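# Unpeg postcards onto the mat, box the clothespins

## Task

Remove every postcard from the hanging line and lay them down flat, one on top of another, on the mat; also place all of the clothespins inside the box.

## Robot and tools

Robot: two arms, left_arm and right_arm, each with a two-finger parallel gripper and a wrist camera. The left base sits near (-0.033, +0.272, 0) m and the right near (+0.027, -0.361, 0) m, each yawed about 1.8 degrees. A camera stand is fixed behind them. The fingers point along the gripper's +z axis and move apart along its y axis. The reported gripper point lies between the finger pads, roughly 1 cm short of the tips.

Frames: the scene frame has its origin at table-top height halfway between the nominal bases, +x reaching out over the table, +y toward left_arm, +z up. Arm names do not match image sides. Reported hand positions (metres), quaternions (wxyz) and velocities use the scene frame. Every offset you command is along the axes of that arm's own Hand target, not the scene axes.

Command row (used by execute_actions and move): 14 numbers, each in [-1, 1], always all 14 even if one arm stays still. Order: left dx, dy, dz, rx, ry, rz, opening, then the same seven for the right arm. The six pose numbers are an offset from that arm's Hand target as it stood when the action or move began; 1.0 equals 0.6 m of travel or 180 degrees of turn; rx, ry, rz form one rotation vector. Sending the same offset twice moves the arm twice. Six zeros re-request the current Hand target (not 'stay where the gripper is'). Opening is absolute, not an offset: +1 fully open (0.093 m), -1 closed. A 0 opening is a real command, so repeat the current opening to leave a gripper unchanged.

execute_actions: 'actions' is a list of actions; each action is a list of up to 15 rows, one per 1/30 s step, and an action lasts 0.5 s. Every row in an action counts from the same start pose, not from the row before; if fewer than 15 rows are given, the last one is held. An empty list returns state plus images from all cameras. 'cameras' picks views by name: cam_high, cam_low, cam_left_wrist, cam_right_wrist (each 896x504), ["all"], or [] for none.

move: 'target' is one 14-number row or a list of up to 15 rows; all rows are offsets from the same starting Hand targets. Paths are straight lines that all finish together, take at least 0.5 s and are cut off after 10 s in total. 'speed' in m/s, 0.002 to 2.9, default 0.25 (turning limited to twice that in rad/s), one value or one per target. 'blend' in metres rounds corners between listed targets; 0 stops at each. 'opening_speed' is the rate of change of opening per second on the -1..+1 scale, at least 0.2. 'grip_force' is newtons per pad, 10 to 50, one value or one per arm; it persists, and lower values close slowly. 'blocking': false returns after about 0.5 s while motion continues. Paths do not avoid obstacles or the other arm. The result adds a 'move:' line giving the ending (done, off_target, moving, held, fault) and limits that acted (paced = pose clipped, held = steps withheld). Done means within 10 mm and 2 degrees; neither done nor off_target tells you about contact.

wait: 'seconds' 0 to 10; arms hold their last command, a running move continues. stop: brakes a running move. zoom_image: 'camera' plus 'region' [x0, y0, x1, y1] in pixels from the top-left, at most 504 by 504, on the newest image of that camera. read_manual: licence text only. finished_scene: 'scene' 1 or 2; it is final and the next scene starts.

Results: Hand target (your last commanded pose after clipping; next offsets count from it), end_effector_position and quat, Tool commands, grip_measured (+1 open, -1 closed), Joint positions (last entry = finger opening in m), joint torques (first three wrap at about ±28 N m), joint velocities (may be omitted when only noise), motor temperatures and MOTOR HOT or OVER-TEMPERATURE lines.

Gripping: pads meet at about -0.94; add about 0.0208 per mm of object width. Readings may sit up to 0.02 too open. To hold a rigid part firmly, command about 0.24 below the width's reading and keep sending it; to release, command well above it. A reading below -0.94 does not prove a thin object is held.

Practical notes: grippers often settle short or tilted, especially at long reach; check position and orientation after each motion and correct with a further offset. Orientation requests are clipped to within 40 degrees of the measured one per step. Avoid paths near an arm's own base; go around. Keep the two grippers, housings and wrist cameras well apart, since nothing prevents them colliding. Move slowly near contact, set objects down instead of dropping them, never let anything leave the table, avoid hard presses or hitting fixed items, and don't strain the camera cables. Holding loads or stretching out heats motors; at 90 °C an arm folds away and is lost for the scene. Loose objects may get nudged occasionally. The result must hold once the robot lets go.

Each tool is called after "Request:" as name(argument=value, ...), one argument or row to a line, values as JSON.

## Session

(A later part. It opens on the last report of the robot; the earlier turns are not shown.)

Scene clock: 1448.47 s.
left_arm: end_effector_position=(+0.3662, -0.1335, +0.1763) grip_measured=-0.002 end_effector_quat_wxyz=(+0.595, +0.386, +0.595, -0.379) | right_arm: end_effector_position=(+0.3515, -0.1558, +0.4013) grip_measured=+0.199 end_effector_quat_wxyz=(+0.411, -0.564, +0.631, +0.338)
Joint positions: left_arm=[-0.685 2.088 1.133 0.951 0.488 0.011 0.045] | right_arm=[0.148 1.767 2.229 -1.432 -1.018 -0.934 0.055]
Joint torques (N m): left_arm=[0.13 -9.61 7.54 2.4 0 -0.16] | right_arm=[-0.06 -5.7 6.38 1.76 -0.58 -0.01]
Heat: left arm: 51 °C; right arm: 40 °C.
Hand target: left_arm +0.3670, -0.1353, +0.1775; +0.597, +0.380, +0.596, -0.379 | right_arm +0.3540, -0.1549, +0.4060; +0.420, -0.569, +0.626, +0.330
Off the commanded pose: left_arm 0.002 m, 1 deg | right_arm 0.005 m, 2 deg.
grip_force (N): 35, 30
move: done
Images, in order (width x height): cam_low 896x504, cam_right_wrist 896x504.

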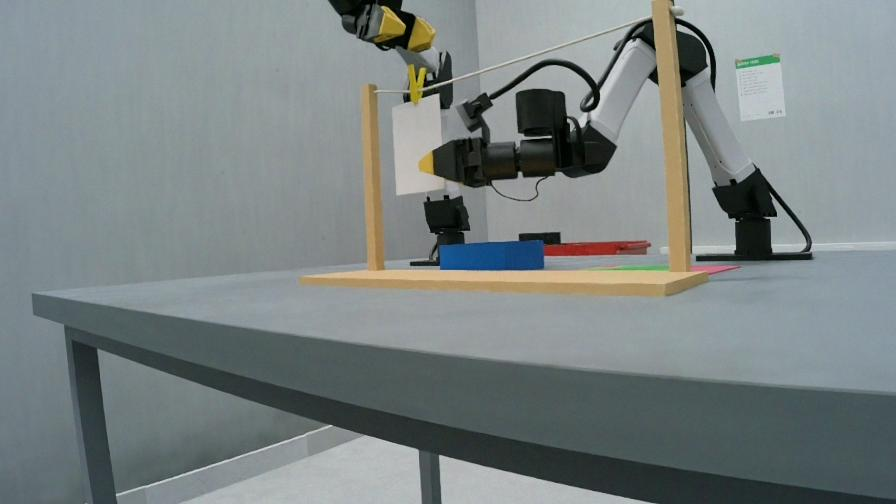

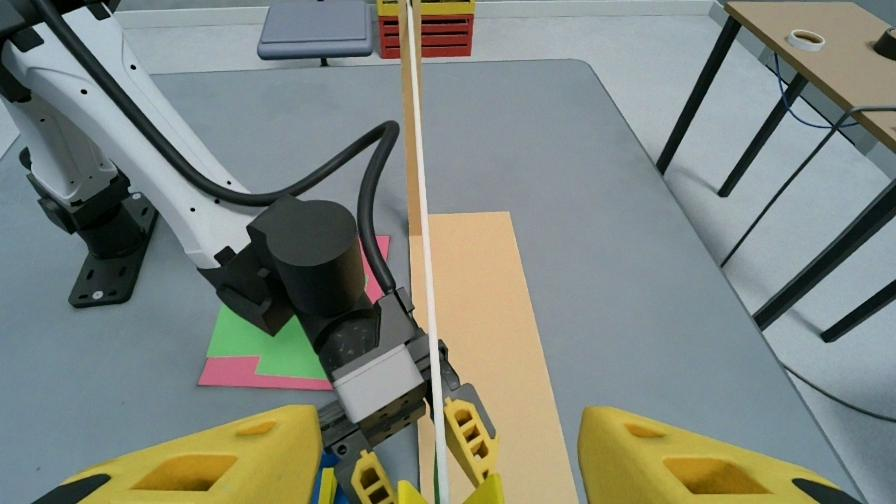

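Request:
move(
  target=[0,0,0,0,0,0,0,0.0805,0,0.0487,0,0,0,0.2],
  speed=0.08,
  cameras=["cam_right_wrist"],
)

Scene clock: 1471.67 s.
left_arm: end_effector_position=(+0.3662, -0.1335, +0.1763) grip_measured=-0.002 end_effector_quat_wxyz=(+0.595, +0.386, +0.595, -0.379) | right_arm: end_effector_position=(+0.3625, -0.1511, +0.3439) grip_measured=+0.199 end_effector_quat_wxyz=(+0.409, -0.563, +0.634, +0.337)
Joint positions: left_arm=[-0.685 2.088 1.133 0.951 0.488 0.011 0.045] | right_arm=[0.157 1.664 1.84 -1.137 -1.008 -0.916 0.055]
Joint torques (N m): left_arm=[-0.09 -9.69 7.75 2.34 -0.01 -0.19] | right_arm=[0.29 -8.09 4.44 1.89 -0.6 -0.02]
Heat: left arm: 52 °C; right arm: 41 °C.
Hand target: left_arm +0.3670, -0.1353, +0.1775; +0.597, +0.380, +0.596, -0.379 | right_arm +0.3583, -0.1499, +0.3501; +0.420, -0.569, +0.626, +0.330
Off the commanded pose: left_arm 0.002 m, 1 deg | right_arm 0.007 m, 2 deg.
grip_force (N): 35, 30
move: done
Images, in order (width x height): cam_right_wrist 896x504.

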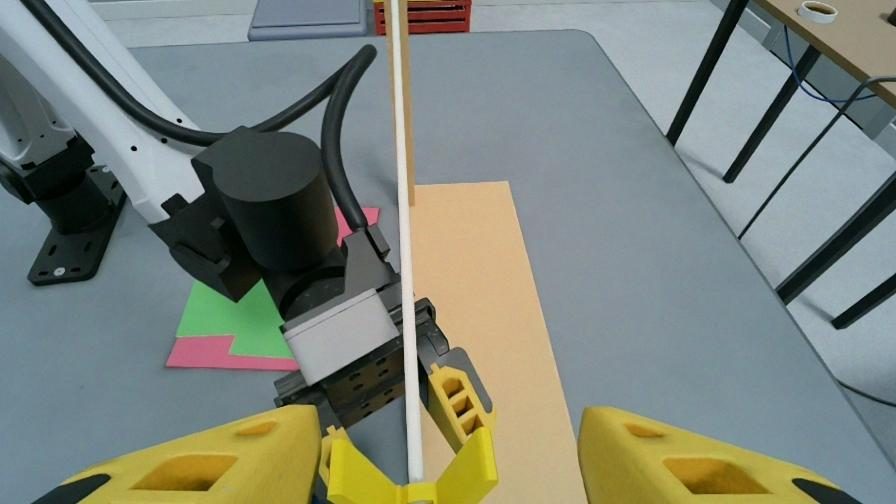

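Request:
move(
  target=[
    [0,0,0,0,0,0,0,0,0.0115,0,0,0,0,0.2],
    [0,0,0,0,0,0,0,0.0222,0.0115,0.0098,0,0,0,0.2],
  ],
  speed=0.06,
  cameras=["cam_right_wrist"],
)

Scene clock: 1481.83 s.
left_arm: end_effector_position=(+0.3662, -0.1335, +0.1763) grip_measured=-0.002 end_effector_quat_wxyz=(+0.595, +0.386, +0.595, -0.379) | right_arm: end_effector_position=(+0.3559, -0.1502, +0.3294) grip_measured=+0.199 end_effector_quat_wxyz=(+0.408, -0.563, +0.635, +0.338)
Joint positions: left_arm=[-0.685 2.088 1.133 0.951 0.488 0.011 0.045] | right_arm=[0.165 1.615 1.724 -1.063 -1.003 -0.906 0.055]
Joint torques (N m): left_arm=[-0.24 -9.42 7.53 2.43 -0.01 -0.2] | right_arm=[0.09 -7.79 4.53 1.92 -0.6 -0.04]
Motor temperatures (°C): left_arm=[31 53 51 53 29 29 31] | right_arm=[32 43 39 36 32 29 30]
Heat: left arm: 53 °C; right arm: 43 °C.
Hand target: left_arm +0.3670, -0.1353, +0.1775; +0.597, +0.380, +0.596, -0.379 | right_arm +0.3523, -0.1495, +0.3351; +0.420, -0.569, +0.626, +0.330
Off the commanded pose: left_arm 0.002 m, 1 deg | right_arm 0.007 m, 2 deg.
grip_force (N): 35, 30
move: done
Images, in order (width x height): cam_right_wrist 896x504.

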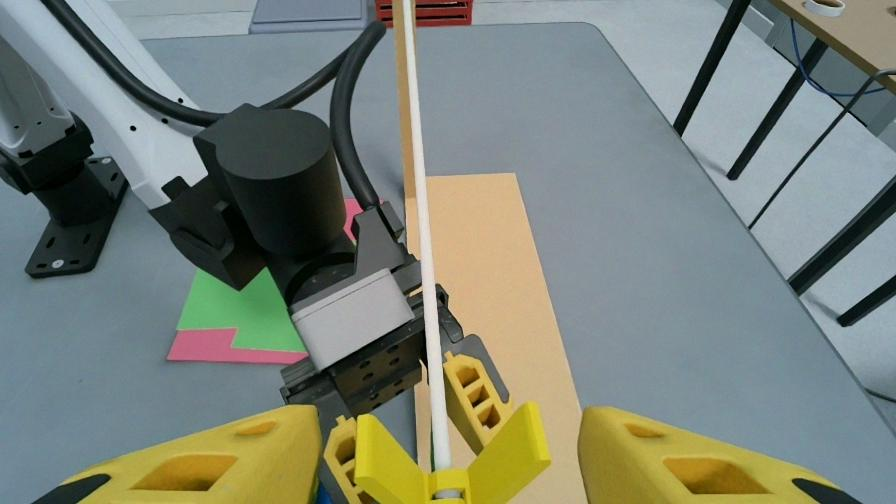

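Request:
move(
  target=[0,0,0,0,0,0,-0.68,0,0,0,0,0,0,-0.12],
  grip_force=[20,30],
  opening_speed=0.4,
  cameras=["cam_left_wrist","cam_right_wrist"],
)

Scene clock: 1498.03 s.
left_arm: end_effector_position=(+0.3662, -0.1335, +0.1763) grip_measured=-0.678 end_effector_quat_wxyz=(+0.595, +0.386, +0.595, -0.379) | right_arm: end_effector_position=(+0.3560, -0.1501, +0.3294) grip_measured=-0.119 end_effector_quat_wxyz=(+0.409, -0.563, +0.635, +0.337)
Joint positions: left_arm=[-0.685 2.088 1.133 0.951 0.488 0.011 0.013] | right_arm=[0.165 1.615 1.724 -1.063 -1.003 -0.906 0.04]
Joint torques (N m): left_arm=[-0.18 -9.8 7.77 2.41 0 -0.15] | right_arm=[0.09 -7.79 4.51 1.92 -0.6 -0.03]
Heat: left arm: 53 °C; right arm: 43 °C.
Hand target: left_arm +0.3670, -0.1353, +0.1775; +0.597, +0.380, +0.596, -0.379 | right_arm +0.3524, -0.1495, +0.3351; +0.420, -0.569, +0.626, +0.330
Off the commanded pose: left_arm 0.002 m, 1 deg | right_arm 0.007 m, 2 deg.
grip_force (N): 20, 30
move: done
Images, in order (width x height): cam_left_wrist 896x504, cam_right_wrist 896x504.

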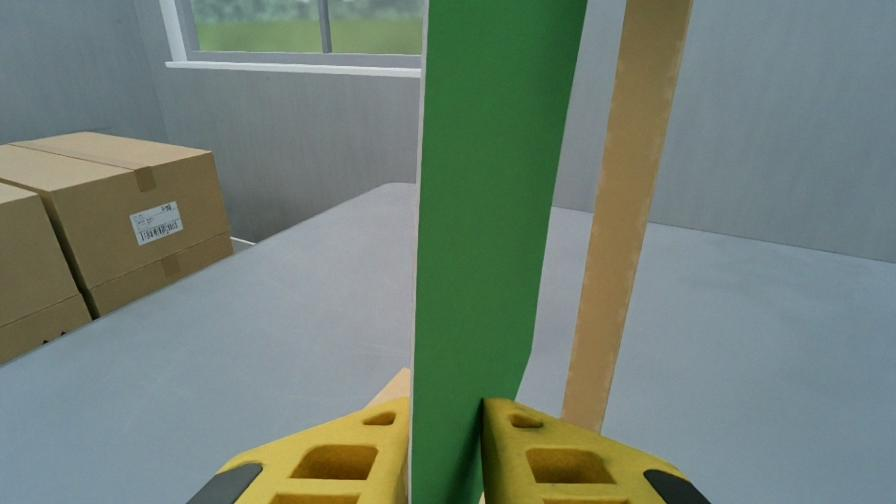

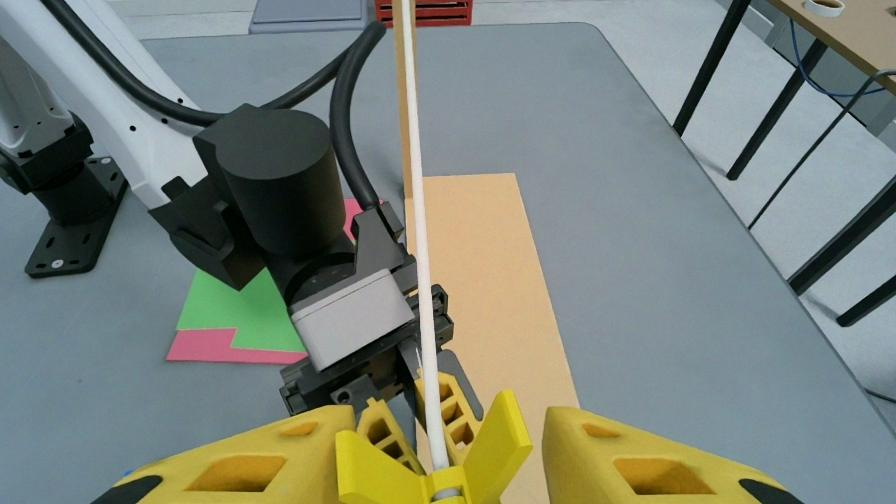

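Request:
move(
  target=[0,0,0,0,0,0,-0.84,0,0,0,0,0,0,-0.12],
  opening_speed=0.3,
  cameras=["cam_left_wrist","cam_right_wrist"],
)

Scene clock: 1506.77 s.
left_arm: end_effector_position=(+0.3658, -0.1339, +0.1763) grip_measured=-0.838 end_effector_quat_wxyz=(+0.595, +0.386, +0.594, -0.379) | right_arm: end_effector_position=(+0.3560, -0.1501, +0.3294) grip_measured=-0.119 end_effector_quat_wxyz=(+0.409, -0.563, +0.635, +0.337)
Joint positions: left_arm=[-0.687 2.088 1.133 0.951 0.488 0.011 0.005] | right_arm=[0.165 1.615 1.724 -1.063 -1.003 -0.906 0.04]
Joint torques (N m): left_arm=[0.05 -9.5 7.61 2.38 -0.06 -0.13] | right_arm=[0.1 -7.8 4.51 1.92 -0.61 -0.03]
Heat: left arm: 54 °C; right arm: 43 °C.
Hand target: left_arm +0.3670, -0.1353, +0.1775; +0.597, +0.380, +0.596, -0.379 | right_arm +0.3524, -0.1495, +0.3351; +0.420, -0.569, +0.626, +0.330
Off the commanded pose: left_arm 0.002 m, 1 deg | right_arm 0.007 m, 2 deg.
grip_force (N): 20, 30
move: done
Images, in order (width x height): cam_left_wrist 896x504, cam_right_wrist 896x504.

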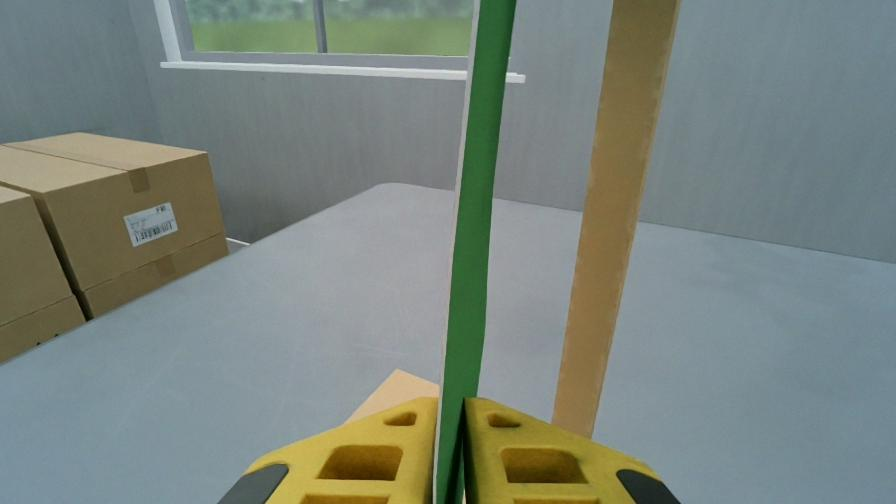

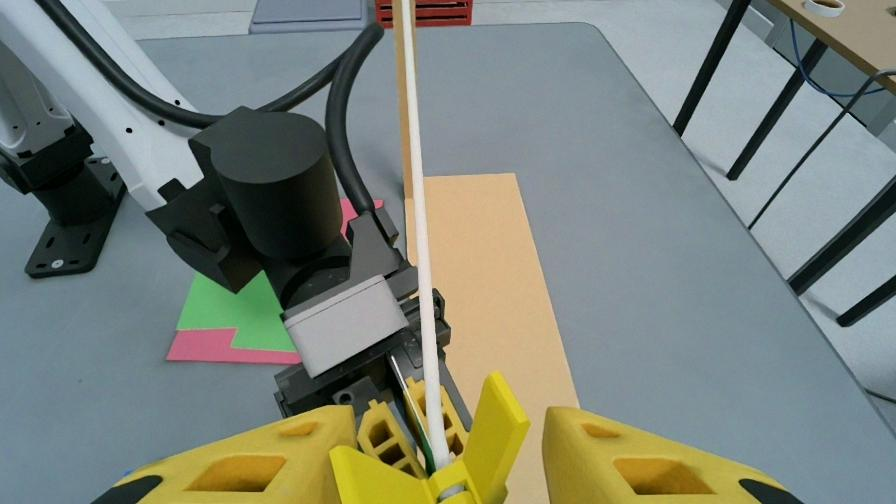

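Request:
move(
  target=[0,0,0,0,0,0,-1,0,0,0,0,0,0,-0.12],
  opening_speed=0.3,
  cameras=["cam_left_wrist","cam_right_wrist"],
)

Scene clock: 1518.30 s.
left_arm: end_effector_position=(+0.3658, -0.1339, +0.1769) grip_measured=-0.972 end_effector_quat_wxyz=(+0.596, +0.386, +0.594, -0.379) | right_arm: end_effector_position=(+0.3560, -0.1501, +0.3294) grip_measured=-0.119 end_effector_quat_wxyz=(+0.409, -0.563, +0.635, +0.337)
Joint positions: left_arm=[-0.687 2.088 1.133 0.953 0.488 0.011 0] | right_arm=[0.165 1.615 1.724 -1.063 -1.003 -0.906 0.04]
Joint torques (N m): left_arm=[0.06 -9.81 7.77 2.32 0.05 -0.2] | right_arm=[0.1 -7.79 4.51 1.92 -0.61 -0.03]
Heat: left arm: 54 °C; right arm: 43 °C.
Hand target: left_arm +0.3670, -0.1353, +0.1775; +0.597, +0.380, +0.596, -0.379 | right_arm +0.3524, -0.1495, +0.3351; +0.420, -0.569, +0.626, +0.330
Off the commanded pose: left_arm 0.002 m, 1 deg | right_arm 0.007 m, 2 deg.
grip_force (N): 20, 30
move: done
Images, in order (width x height): cam_left_wrist 896x504, cam_right_wrist 896x504.

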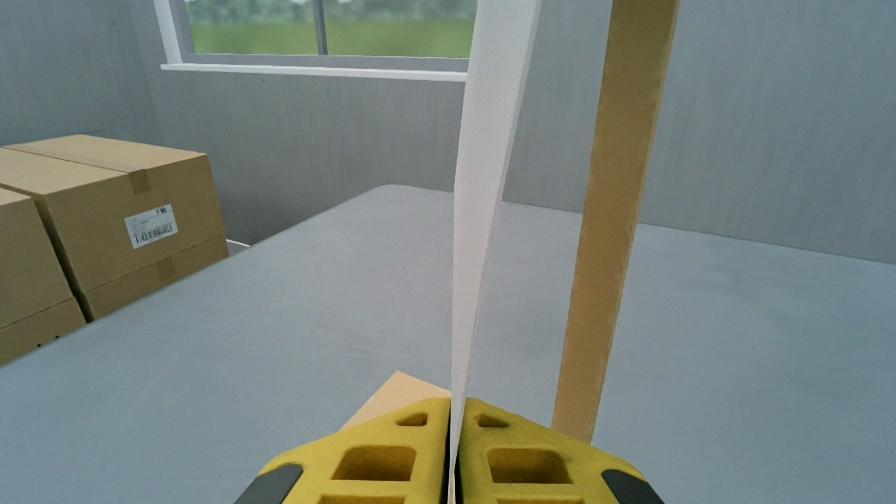

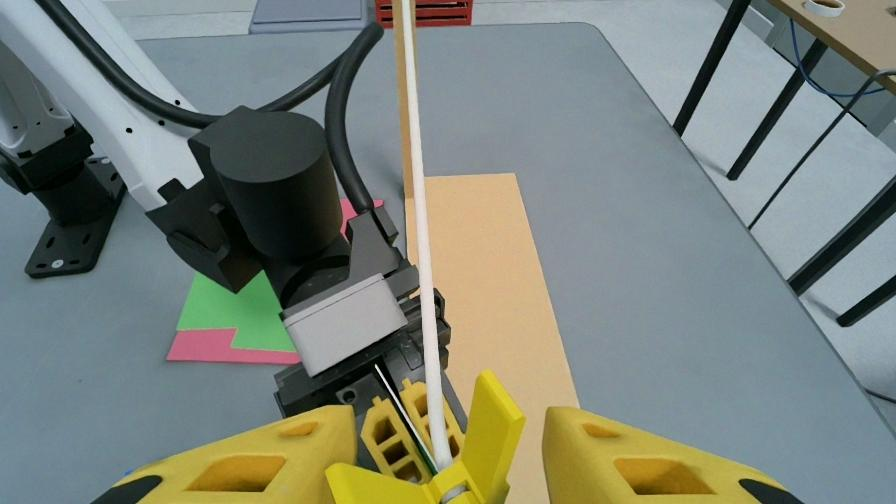

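Request:
move(
  target=[0,0,0,0,0,0,-1,0,0.0099,-0.0015,-0.06,-0.0043,-0.0287,-0.12],
  speed=0.08,
  cameras=["cam_low","cam_right_wrist"],
)

Scene clock: 1559.63 s.
left_arm: end_effector_position=(+0.3658, -0.1339, +0.1772) grip_measured=-0.979 end_effector_quat_wxyz=(+0.597, +0.386, +0.593, -0.379) | right_arm: end_effector_position=(+0.3444, -0.1497, +0.3271) grip_measured=-0.119 end_effector_quat_wxyz=(-0.370, +0.630, -0.575, -0.369)
Joint positions: left_arm=[-0.687 2.088 1.133 0.955 0.488 0.011 0] | right_arm=[0.154 1.798 1.982 -1.48 -1.08 -1.308 0.04]
Joint torques (N m): left_arm=[0.02 -9.73 7.77 2.34 0.1 -0.2] | right_arm=[-0.95 -6.2 6.94 0.95 -1.07 -0.18]
Motor temperatures (°C): left_arm=[31 54 51 57 29 29 31] | right_arm=[32 43 37 37 32 29 30]
Heat: left arm: 57 °C; right arm: 43 °C.
Hand target: left_arm +0.3670, -0.1353, +0.1774; +0.597, +0.380, +0.596, -0.379 | right_arm +0.3463, -0.1495, +0.3351; -0.383, +0.631, -0.563, -0.372
Off the commanded pose: left_arm 0.002 m, 1 deg | right_arm 0.008 m, 2 deg.
grip_force (N): 20, 30
move: done
Images, in order (width x height): cam_low 896x504, cam_right_wrist 896x504.

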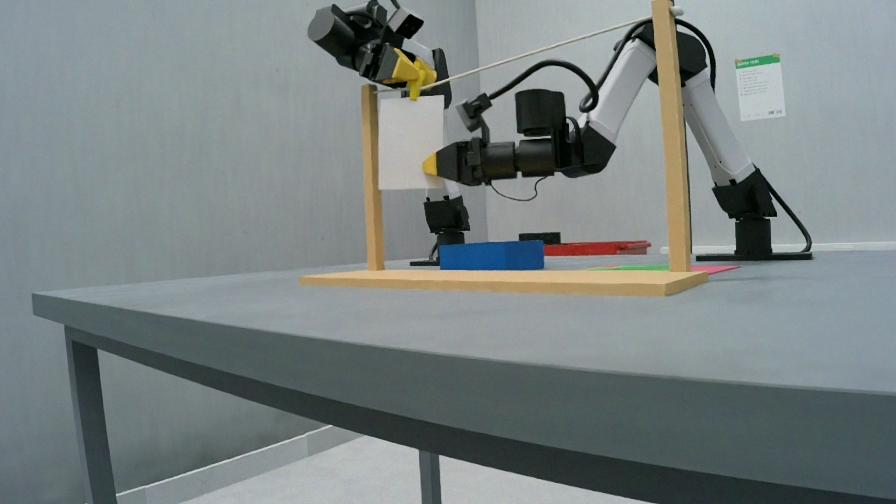

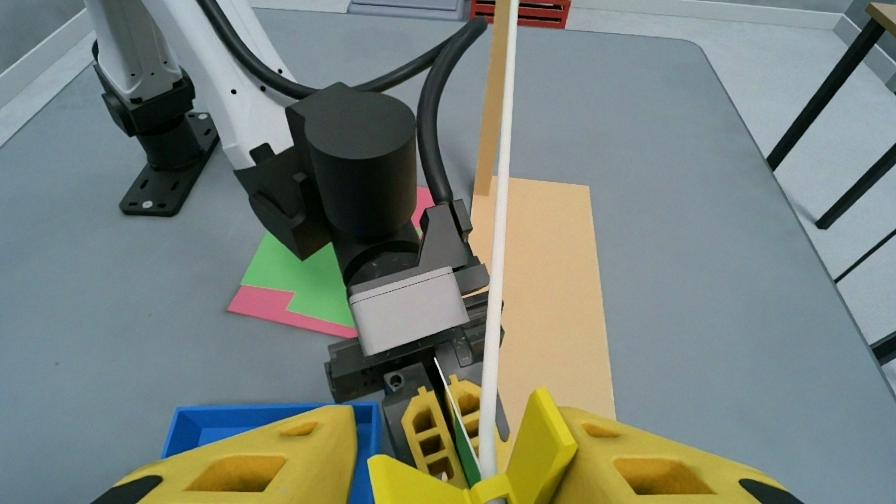

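Request:
move(
  target=[0,0,0,0,0,0,-1,0,-0.009,0,0,0,0,-0.12],
  speed=0.05,
  cameras=["cam_right_wrist"],
)

Scene clock: 1565.63 s.
left_arm: end_effector_position=(+0.3658, -0.1339, +0.1772) grip_measured=-0.979 end_effector_quat_wxyz=(+0.597, +0.386, +0.593, -0.379) | right_arm: end_effector_position=(+0.3492, -0.1487, +0.3275) grip_measured=-0.119 end_effector_quat_wxyz=(-0.370, +0.630, -0.574, -0.369)
Joint positions: left_arm=[-0.687 2.088 1.133 0.955 0.488 0.011 0] | right_arm=[0.154 1.824 2.018 -1.494 -1.08 -1.312 0.04]
Joint torques (N m): left_arm=[0.13 -9.22 7.77 2.41 -0.01 -0.09] | right_arm=[-1.13 -6.41 6.9 0.95 -1.07 -0.19]
Motor temperatures (°C): left_arm=[31 54 51 58 29 29 31] | right_arm=[32 44 38 36 32 29 30]
Heat: left arm: 58 °C; right arm: 44 °C.
Hand target: left_arm +0.3670, -0.1353, +0.1774; +0.597, +0.380, +0.596, -0.379 | right_arm +0.3517, -0.1491, +0.3354; -0.383, +0.631, -0.563, -0.372
Off the commanded pose: left_arm 0.002 m, 1 deg | right_arm 0.008 m, 2 deg.
grip_force (N): 20, 30
move: done
Images, in order (width x height): cam_right_wrist 896x504.

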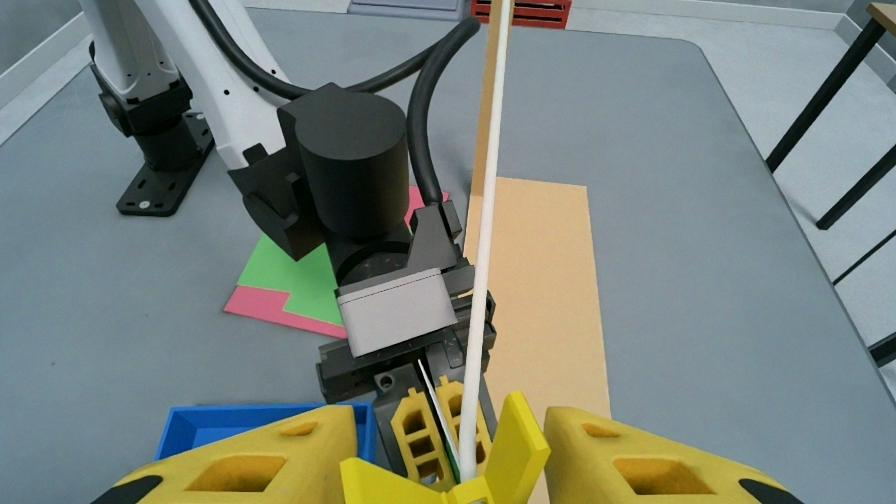

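Request:
move(
  target=[0,0,0,0,0,0,-1,0,0,0,0,0,0,-0.34],
  opening_speed=0.3,
  cameras=["cam_right_wrist"],
)

Request:
move(
  target=[0,0,0,0,0,0,-1,0,0,0,0,0,0,-0.5],
  opening_speed=0.3,
  cameras=["cam_left_wrist","cam_right_wrist"],
)

Scene clock: 1573.97 s.
left_arm: end_effector_position=(+0.3658, -0.1339, +0.1772) grip_measured=-0.979 end_effector_quat_wxyz=(+0.597, +0.386, +0.593, -0.379) | right_arm: end_effector_position=(+0.3487, -0.1485, +0.3280) grip_measured=-0.335 end_effector_quat_wxyz=(-0.370, +0.629, -0.574, -0.372)
Joint positions: left_arm=[-0.687 2.088 1.133 0.955 0.488 0.011 0] | right_arm=[0.154 1.824 2.018 -1.496 -1.085 -1.313 0.029]
Joint torques (N m): left_arm=[-0.13 -9.59 7.64 2.27 -0.03 -0.12] | right_arm=[-1.11 -6.37 6.97 0.95 -1.02 -0.18]
Motor temperatures (°C): left_arm=[31 55 51 58 29 29 31] | right_arm=[32 44 38 36 32 29 30]
Heat: left arm: 58 °C; right arm: 44 °C.
Hand target: left_arm +0.3670, -0.1353, +0.1775; +0.597, +0.380, +0.596, -0.379 | right_arm +0.3517, -0.1491, +0.3354; -0.383, +0.631, -0.563, -0.372
Off the commanded pose: left_arm 0.002 m, 1 deg | right_arm 0.008 m, 2 deg.
grip_force (N): 20, 30
move: done
Images, in order (width x height): cam_right_wrist 896x504.

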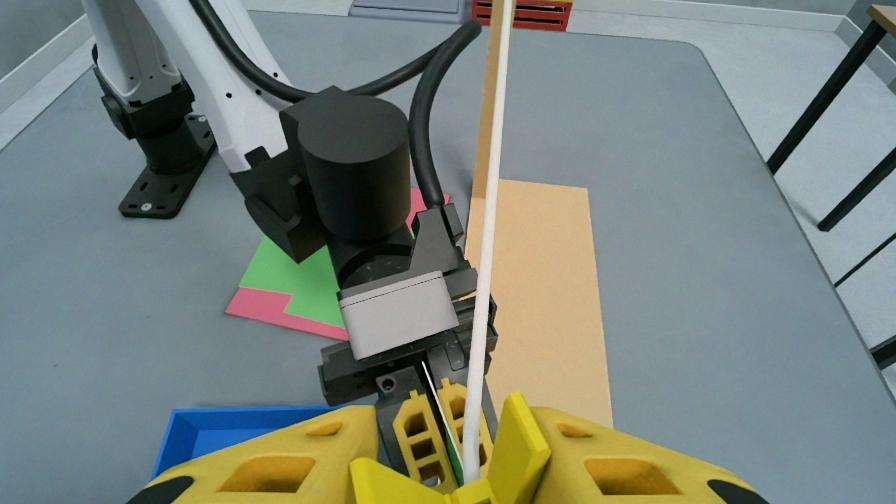

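Scene clock: 1574.90 s.
left_arm: end_effector_position=(+0.3658, -0.1339, +0.1772) grip_measured=-0.979 end_effector_quat_wxyz=(+0.597, +0.386, +0.593, -0.379) | right_arm: end_effector_position=(+0.3486, -0.1484, +0.3281) grip_measured=-0.493 end_effector_quat_wxyz=(-0.370, +0.629, -0.573, -0.372)
Joint positions: left_arm=[-0.687 2.088 1.133 0.955 0.488 0.011 0] | right_arm=[0.154 1.824 2.018 -1.496 -1.085 -1.314 0.022]
Joint torques (N m): left_arm=[-0.13 -9.66 7.69 2.39 0.02 -0.16] | right_arm=[-1.13 -6.35 6.98 0.95 -1.01 -0.18]
Motor temperatures (°C): left_arm=[31 55 51 58 29 29 31] | right_arm=[32 44 38 36 32 29 30]
Heat: left arm: 58 °C; right arm: 44 °C.
Hand target: left_arm +0.3670, -0.1353, +0.1775; +0.597, +0.380, +0.596, -0.379 | right_arm +0.3517, -0.1491, +0.3354; -0.383, +0.631, -0.563, -0.372
Off the commanded pose: left_arm 0.002 m, 1 deg | right_arm 0.008 m, 2 deg.
grip_force (N): 20, 30
move: done
Images, in order (width x height): cam_left_wrist 896x504, cam_right_wrist 896x504.

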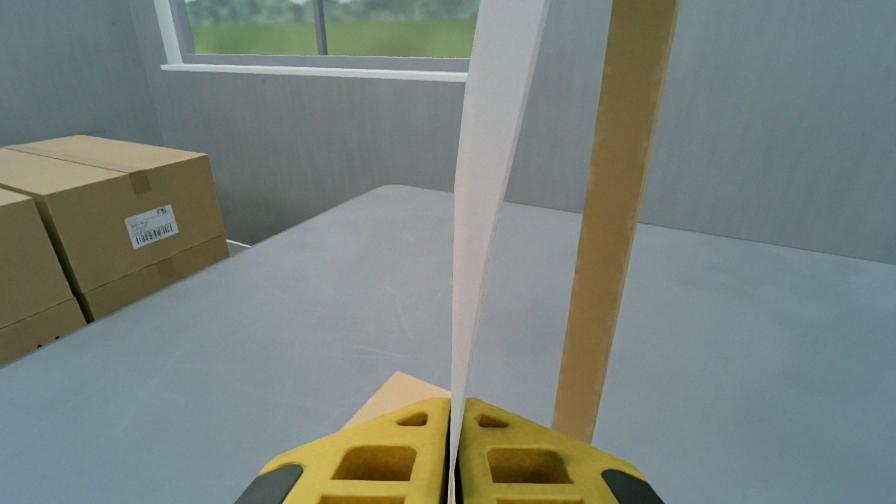

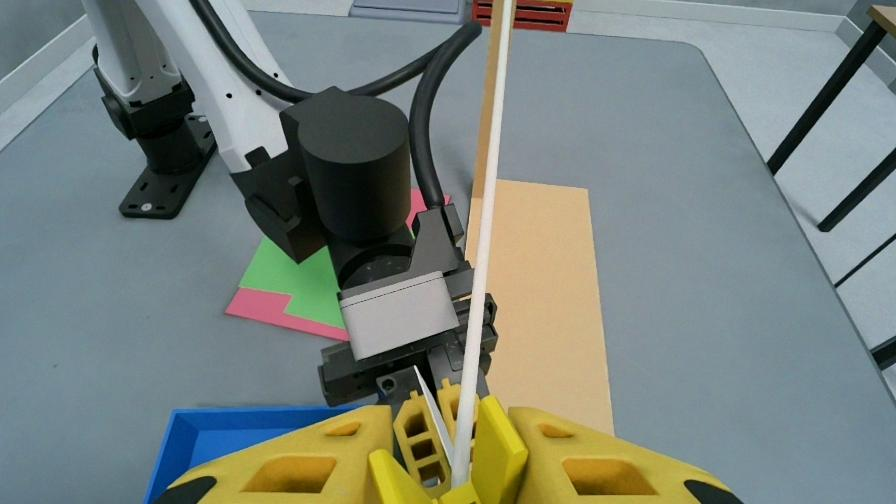

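Request:
move(
  target=[0.025,0,0,0,0,0,-1,0,0,0,0,0,0,-0.5],
  speed=0.04,
  cameras=["cam_left_wrist","cam_right_wrist","cam_low"],
)

Scene clock: 1581.40 s.
left_arm: end_effector_position=(+0.3672, -0.1349, +0.1690) grip_measured=-0.979 end_effector_quat_wxyz=(+0.598, +0.385, +0.591, -0.379) | right_arm: end_effector_position=(+0.3486, -0.1484, +0.3281) grip_measured=-0.493 end_effector_quat_wxyz=(-0.370, +0.629, -0.573, -0.372)
Joint positions: left_arm=[-0.687 2.117 1.133 0.989 0.488 0.011 0] | right_arm=[0.154 1.824 2.018 -1.496 -1.085 -1.314 0.022]
Joint torques (N m): left_arm=[-0.09 -8.87 6.52 2.55 -0.02 -0.15] | right_arm=[-1.13 -6.35 6.98 0.95 -1.01 -0.18]
Motor temperatures (°C): left_arm=[31 54 51 59 29 29 31] | right_arm=[32 44 39 35 32 29 30]
Heat: left arm: 59 °C; right arm: 44 °C.
Hand target: left_arm +0.3670, -0.1353, +0.1625; +0.597, +0.380, +0.596, -0.379 | right_arm +0.3517, -0.1491, +0.3354; -0.383, +0.631, -0.563, -0.372
Off the commanded pose: left_arm 0.007 m, 1 deg | right_arm 0.008 m, 2 deg.
grip_force (N): 20, 30
move: done
Images, in order (width x height): cam_low 896x504, cam_left_wrist 896x504, cam_right_wrist 896x504.

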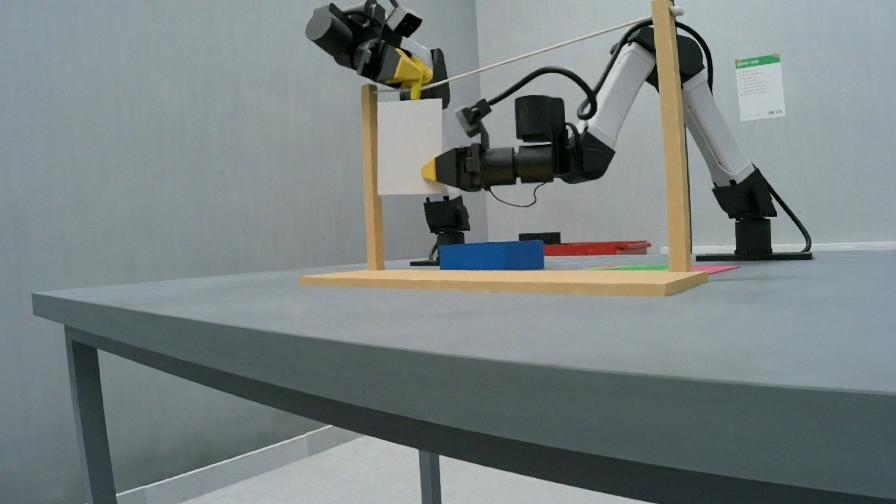

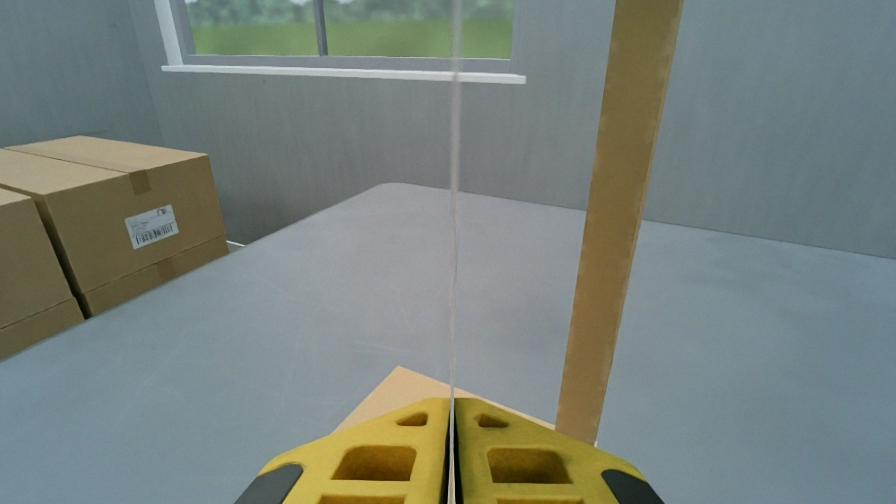

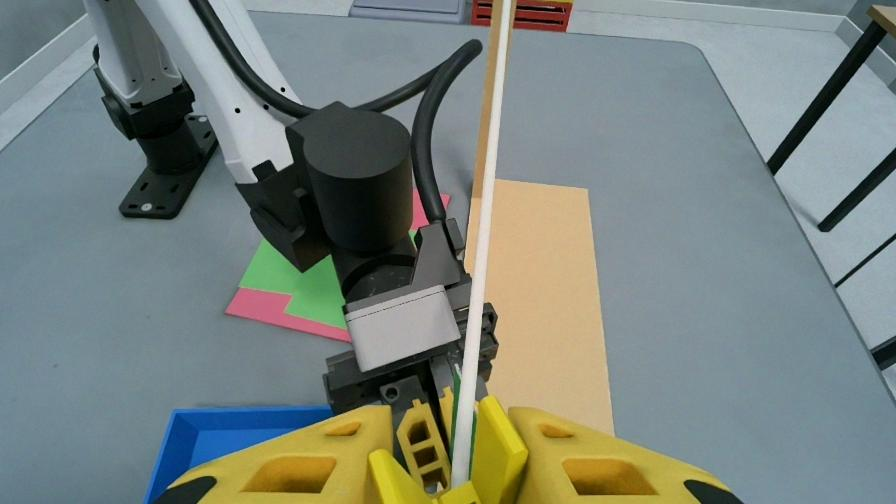

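Request:
move(
  target=[
    [0.055,0,0,0,0,0,-1,0,0,0,0,0,0,-0.5],
    [0.055,-0.151,-0.0704,0,0,0,-1,0,0,0,0,0,0,-0.5],
  ],
  speed=[0.06,0.12],
  cameras=["cam_left_wrist","cam_right_wrist","cam_low"],
)

Scene clock: 1597.30 s.
left_arm: end_effector_position=(+0.2665, -0.1377, +0.1145) grip_measured=-0.979 end_effector_quat_wxyz=(+0.584, +0.390, +0.604, -0.378) | right_arm: end_effector_position=(+0.3486, -0.1484, +0.3281) grip_measured=-0.493 end_effector_quat_wxyz=(-0.370, +0.629, -0.573, -0.372)
Joint positions: left_arm=[-0.87 2.082 0.774 1.273 0.31 0.01 0] | right_arm=[0.154 1.824 2.018 -1.496 -1.085 -1.314 0.022]
Joint torques (N m): left_arm=[0.36 -10.84 4.75 2.56 -0.05 -0.11] | right_arm=[-1.14 -6.35 6.98 0.95 -1.01 -0.18]
Motor temperatures (°C): left_arm=[31 53 50 57 29 29 31] | right_arm=[32 43 39 35 32 29 30]
Heat: left arm: 57 °C; right arm: 43 °C.
Hand target: left_arm +0.2671, -0.1354, +0.1293; +0.597, +0.380, +0.596, -0.379 | right_arm +0.3517, -0.1491, +0.3354; -0.383, +0.631, -0.563, -0.372
Off the commanded pose: left_arm 0.015 m, 2 deg | right_arm 0.008 m, 2 deg.
grip_force (N): 20, 30
move: off_target (left_arm)
Images, in order (width x height): cam_low 896x504, cam_left_wrist 896x504, cam_right_wrist 896x504.

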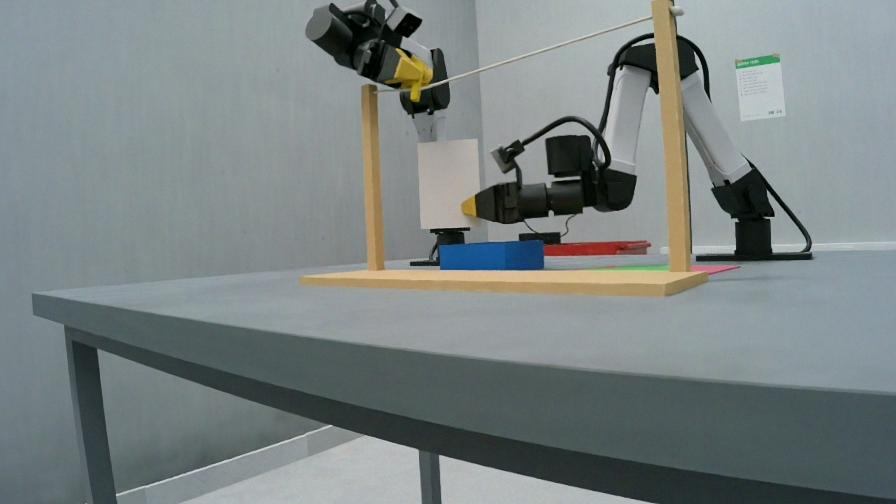

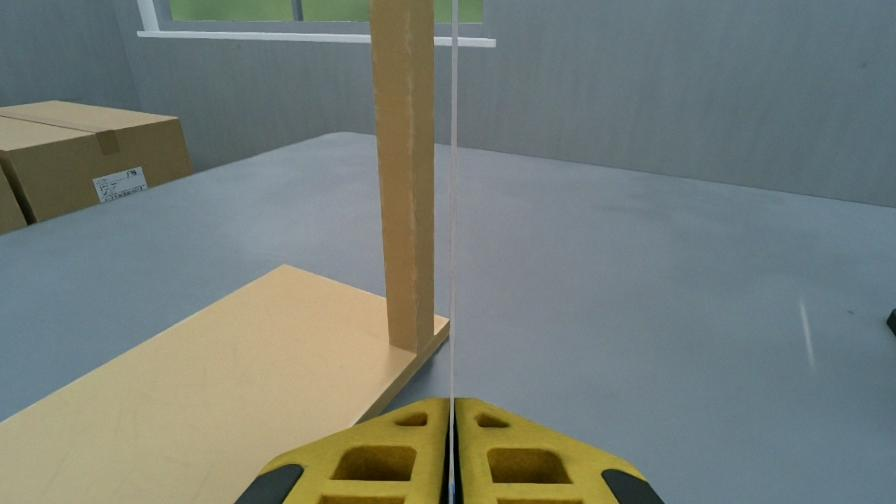

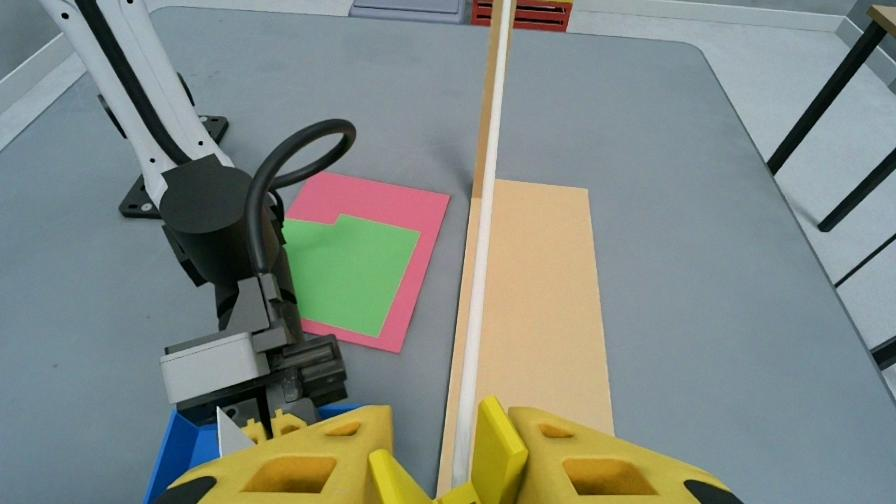

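Request:
move(
  target=[0,0,0,0,0,0,-1,0,0,0,0,0,0,-0.62],
  opening_speed=0.3,
  cameras=["cam_right_wrist","cam_low"],
)

Request:
zoom_image(
  camera="cam_low",
  region=[360, 0, 560, 120],
)

Scene clock: 1608.97 s.
left_arm: end_effector_position=(+0.2666, -0.1377, +0.1146) grip_measured=-0.979 end_effector_quat_wxyz=(+0.584, +0.390, +0.604, -0.377) | right_arm: end_effector_position=(+0.3486, -0.1484, +0.3281) grip_measured=-0.612 end_effector_quat_wxyz=(-0.370, +0.629, -0.573, -0.372)
Joint positions: left_arm=[-0.87 2.082 0.774 1.273 0.309 0.01 0] | right_arm=[0.154 1.824 2.018 -1.496 -1.085 -1.314 0.016]
Joint torques (N m): left_arm=[0.14 -10.76 4.81 2.59 -0.03 -0.15] | right_arm=[-1.13 -6.35 6.97 0.95 -1.01 -0.18]
Motor temperatures (°C): left_arm=[31 55 48 60 29 29 31] | right_arm=[32 43 40 35 32 29 30]
Heat: left arm: 60 °C; right arm: 43 °C.
Hand target: left_arm +0.2671, -0.1354, +0.1294; +0.597, +0.380, +0.596, -0.379 | right_arm +0.3517, -0.1491, +0.3354; -0.383, +0.631, -0.563, -0.372
Off the commanded pose: left_arm 0.015 m, 2 deg | right_arm 0.008 m, 2 deg.
grip_force (N): 20, 30
move: off_target (left_arm)
Images, in order (width x height): cam_low 896x504, cam_right_wrist 896x504.

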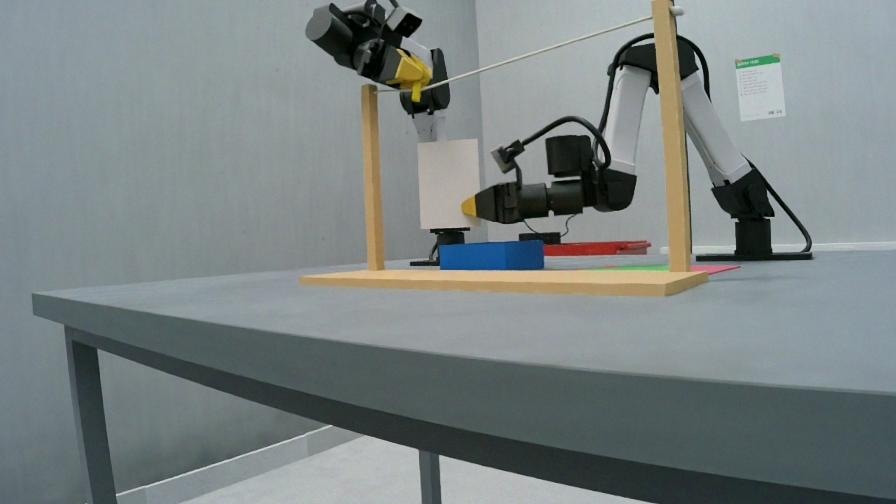

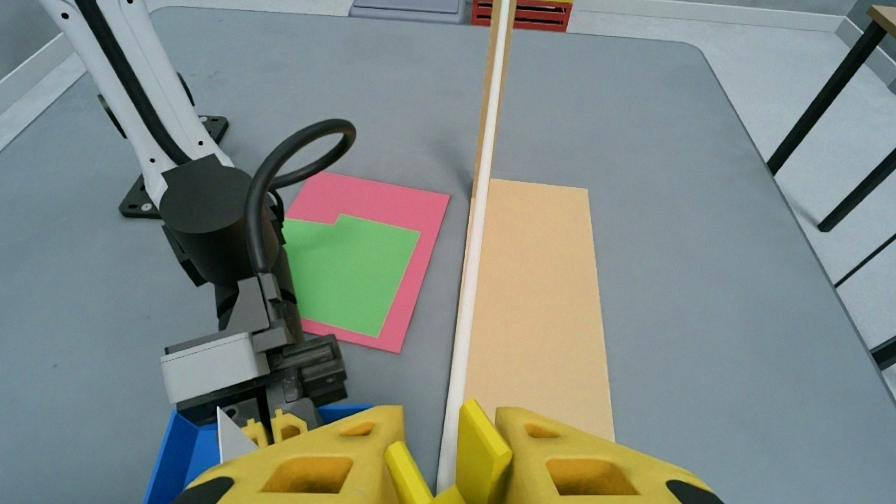

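Scaled by 2.520.

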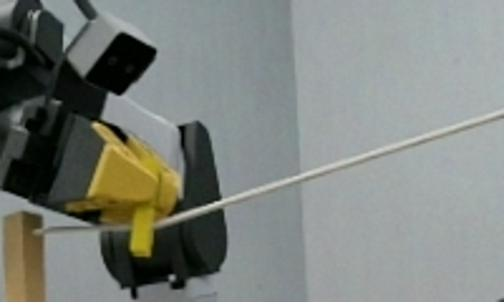

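Request:
move(
  target=[0,0,0,0,0,0,-1,-0.03,-0.0022,-0.0143,0,0,0,-0.62],
  speed=0.04,
  cameras=["cam_right_wrist","cam_low"],
)

Request:
zoom_image(
  camera="cam_low",
  region=[360, 0, 560, 120],
)

Scene clock: 1622.40 s.
left_arm: end_effector_position=(+0.2666, -0.1377, +0.1146) grip_measured=-0.979 end_effector_quat_wxyz=(+0.584, +0.390, +0.604, -0.377) | right_arm: end_effector_position=(+0.3492, -0.1483, +0.3492) grip_measured=-0.612 end_effector_quat_wxyz=(-0.377, +0.632, -0.569, -0.367)
Joint positions: left_arm=[-0.87 2.082 0.774 1.273 0.309 0.01 0] | right_arm=[0.154 1.863 2.16 -1.58 -1.085 -1.313 0.016]
Joint torques (N m): left_arm=[0.34 -10.7 4.7 2.6 0.02 -0.11] | right_arm=[-1.11 -6.37 6.57 0.98 -1.02 -0.02]
Motor temperatures (°C): left_arm=[31 57 47 61 29 29 31] | right_arm=[32 43 40 35 32 29 30]
Heat: left arm: 61 °C; right arm: 43 °C.
Hand target: left_arm +0.2671, -0.1354, +0.1294; +0.597, +0.380, +0.596, -0.379 | right_arm +0.3517, -0.1491, +0.3555; -0.383, +0.631, -0.563, -0.372
Off the commanded pose: left_arm 0.015 m, 2 deg | right_arm 0.007 m, 1 deg.
joint sent to its limit (right arm) — joint 4 (wrist pitch), lower limit. The joint targets still meet the commanded pose.
grip_force (N): 20, 30
move: off_target (left_arm)
Images, in order (width x height): cam_low 896x504, cam_right_wrist 896x504.

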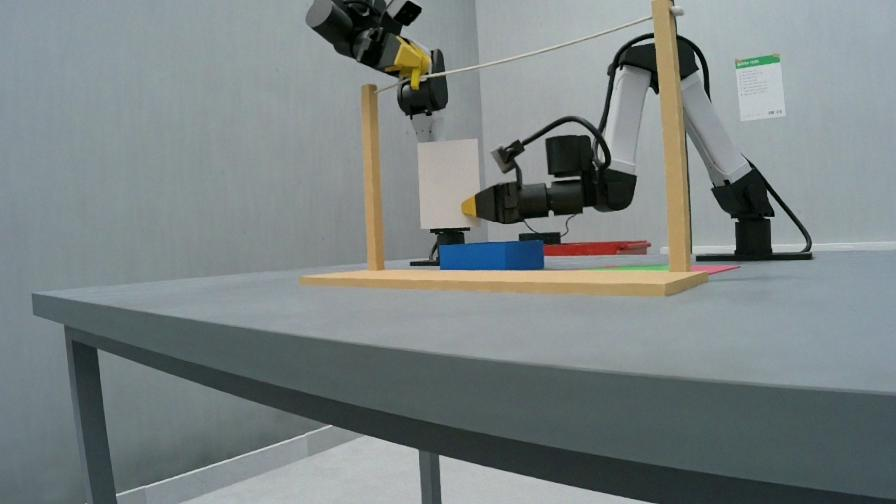

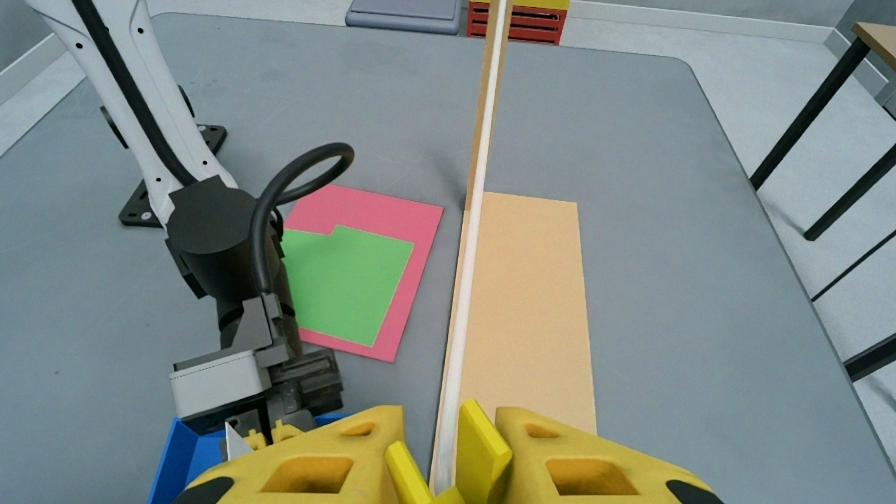

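Scaled by 2.520.

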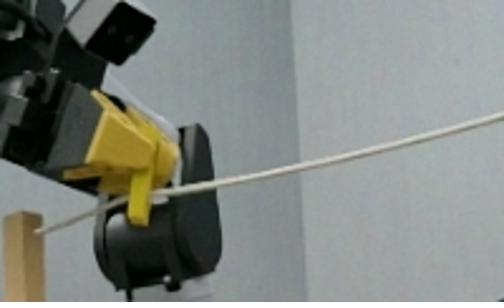

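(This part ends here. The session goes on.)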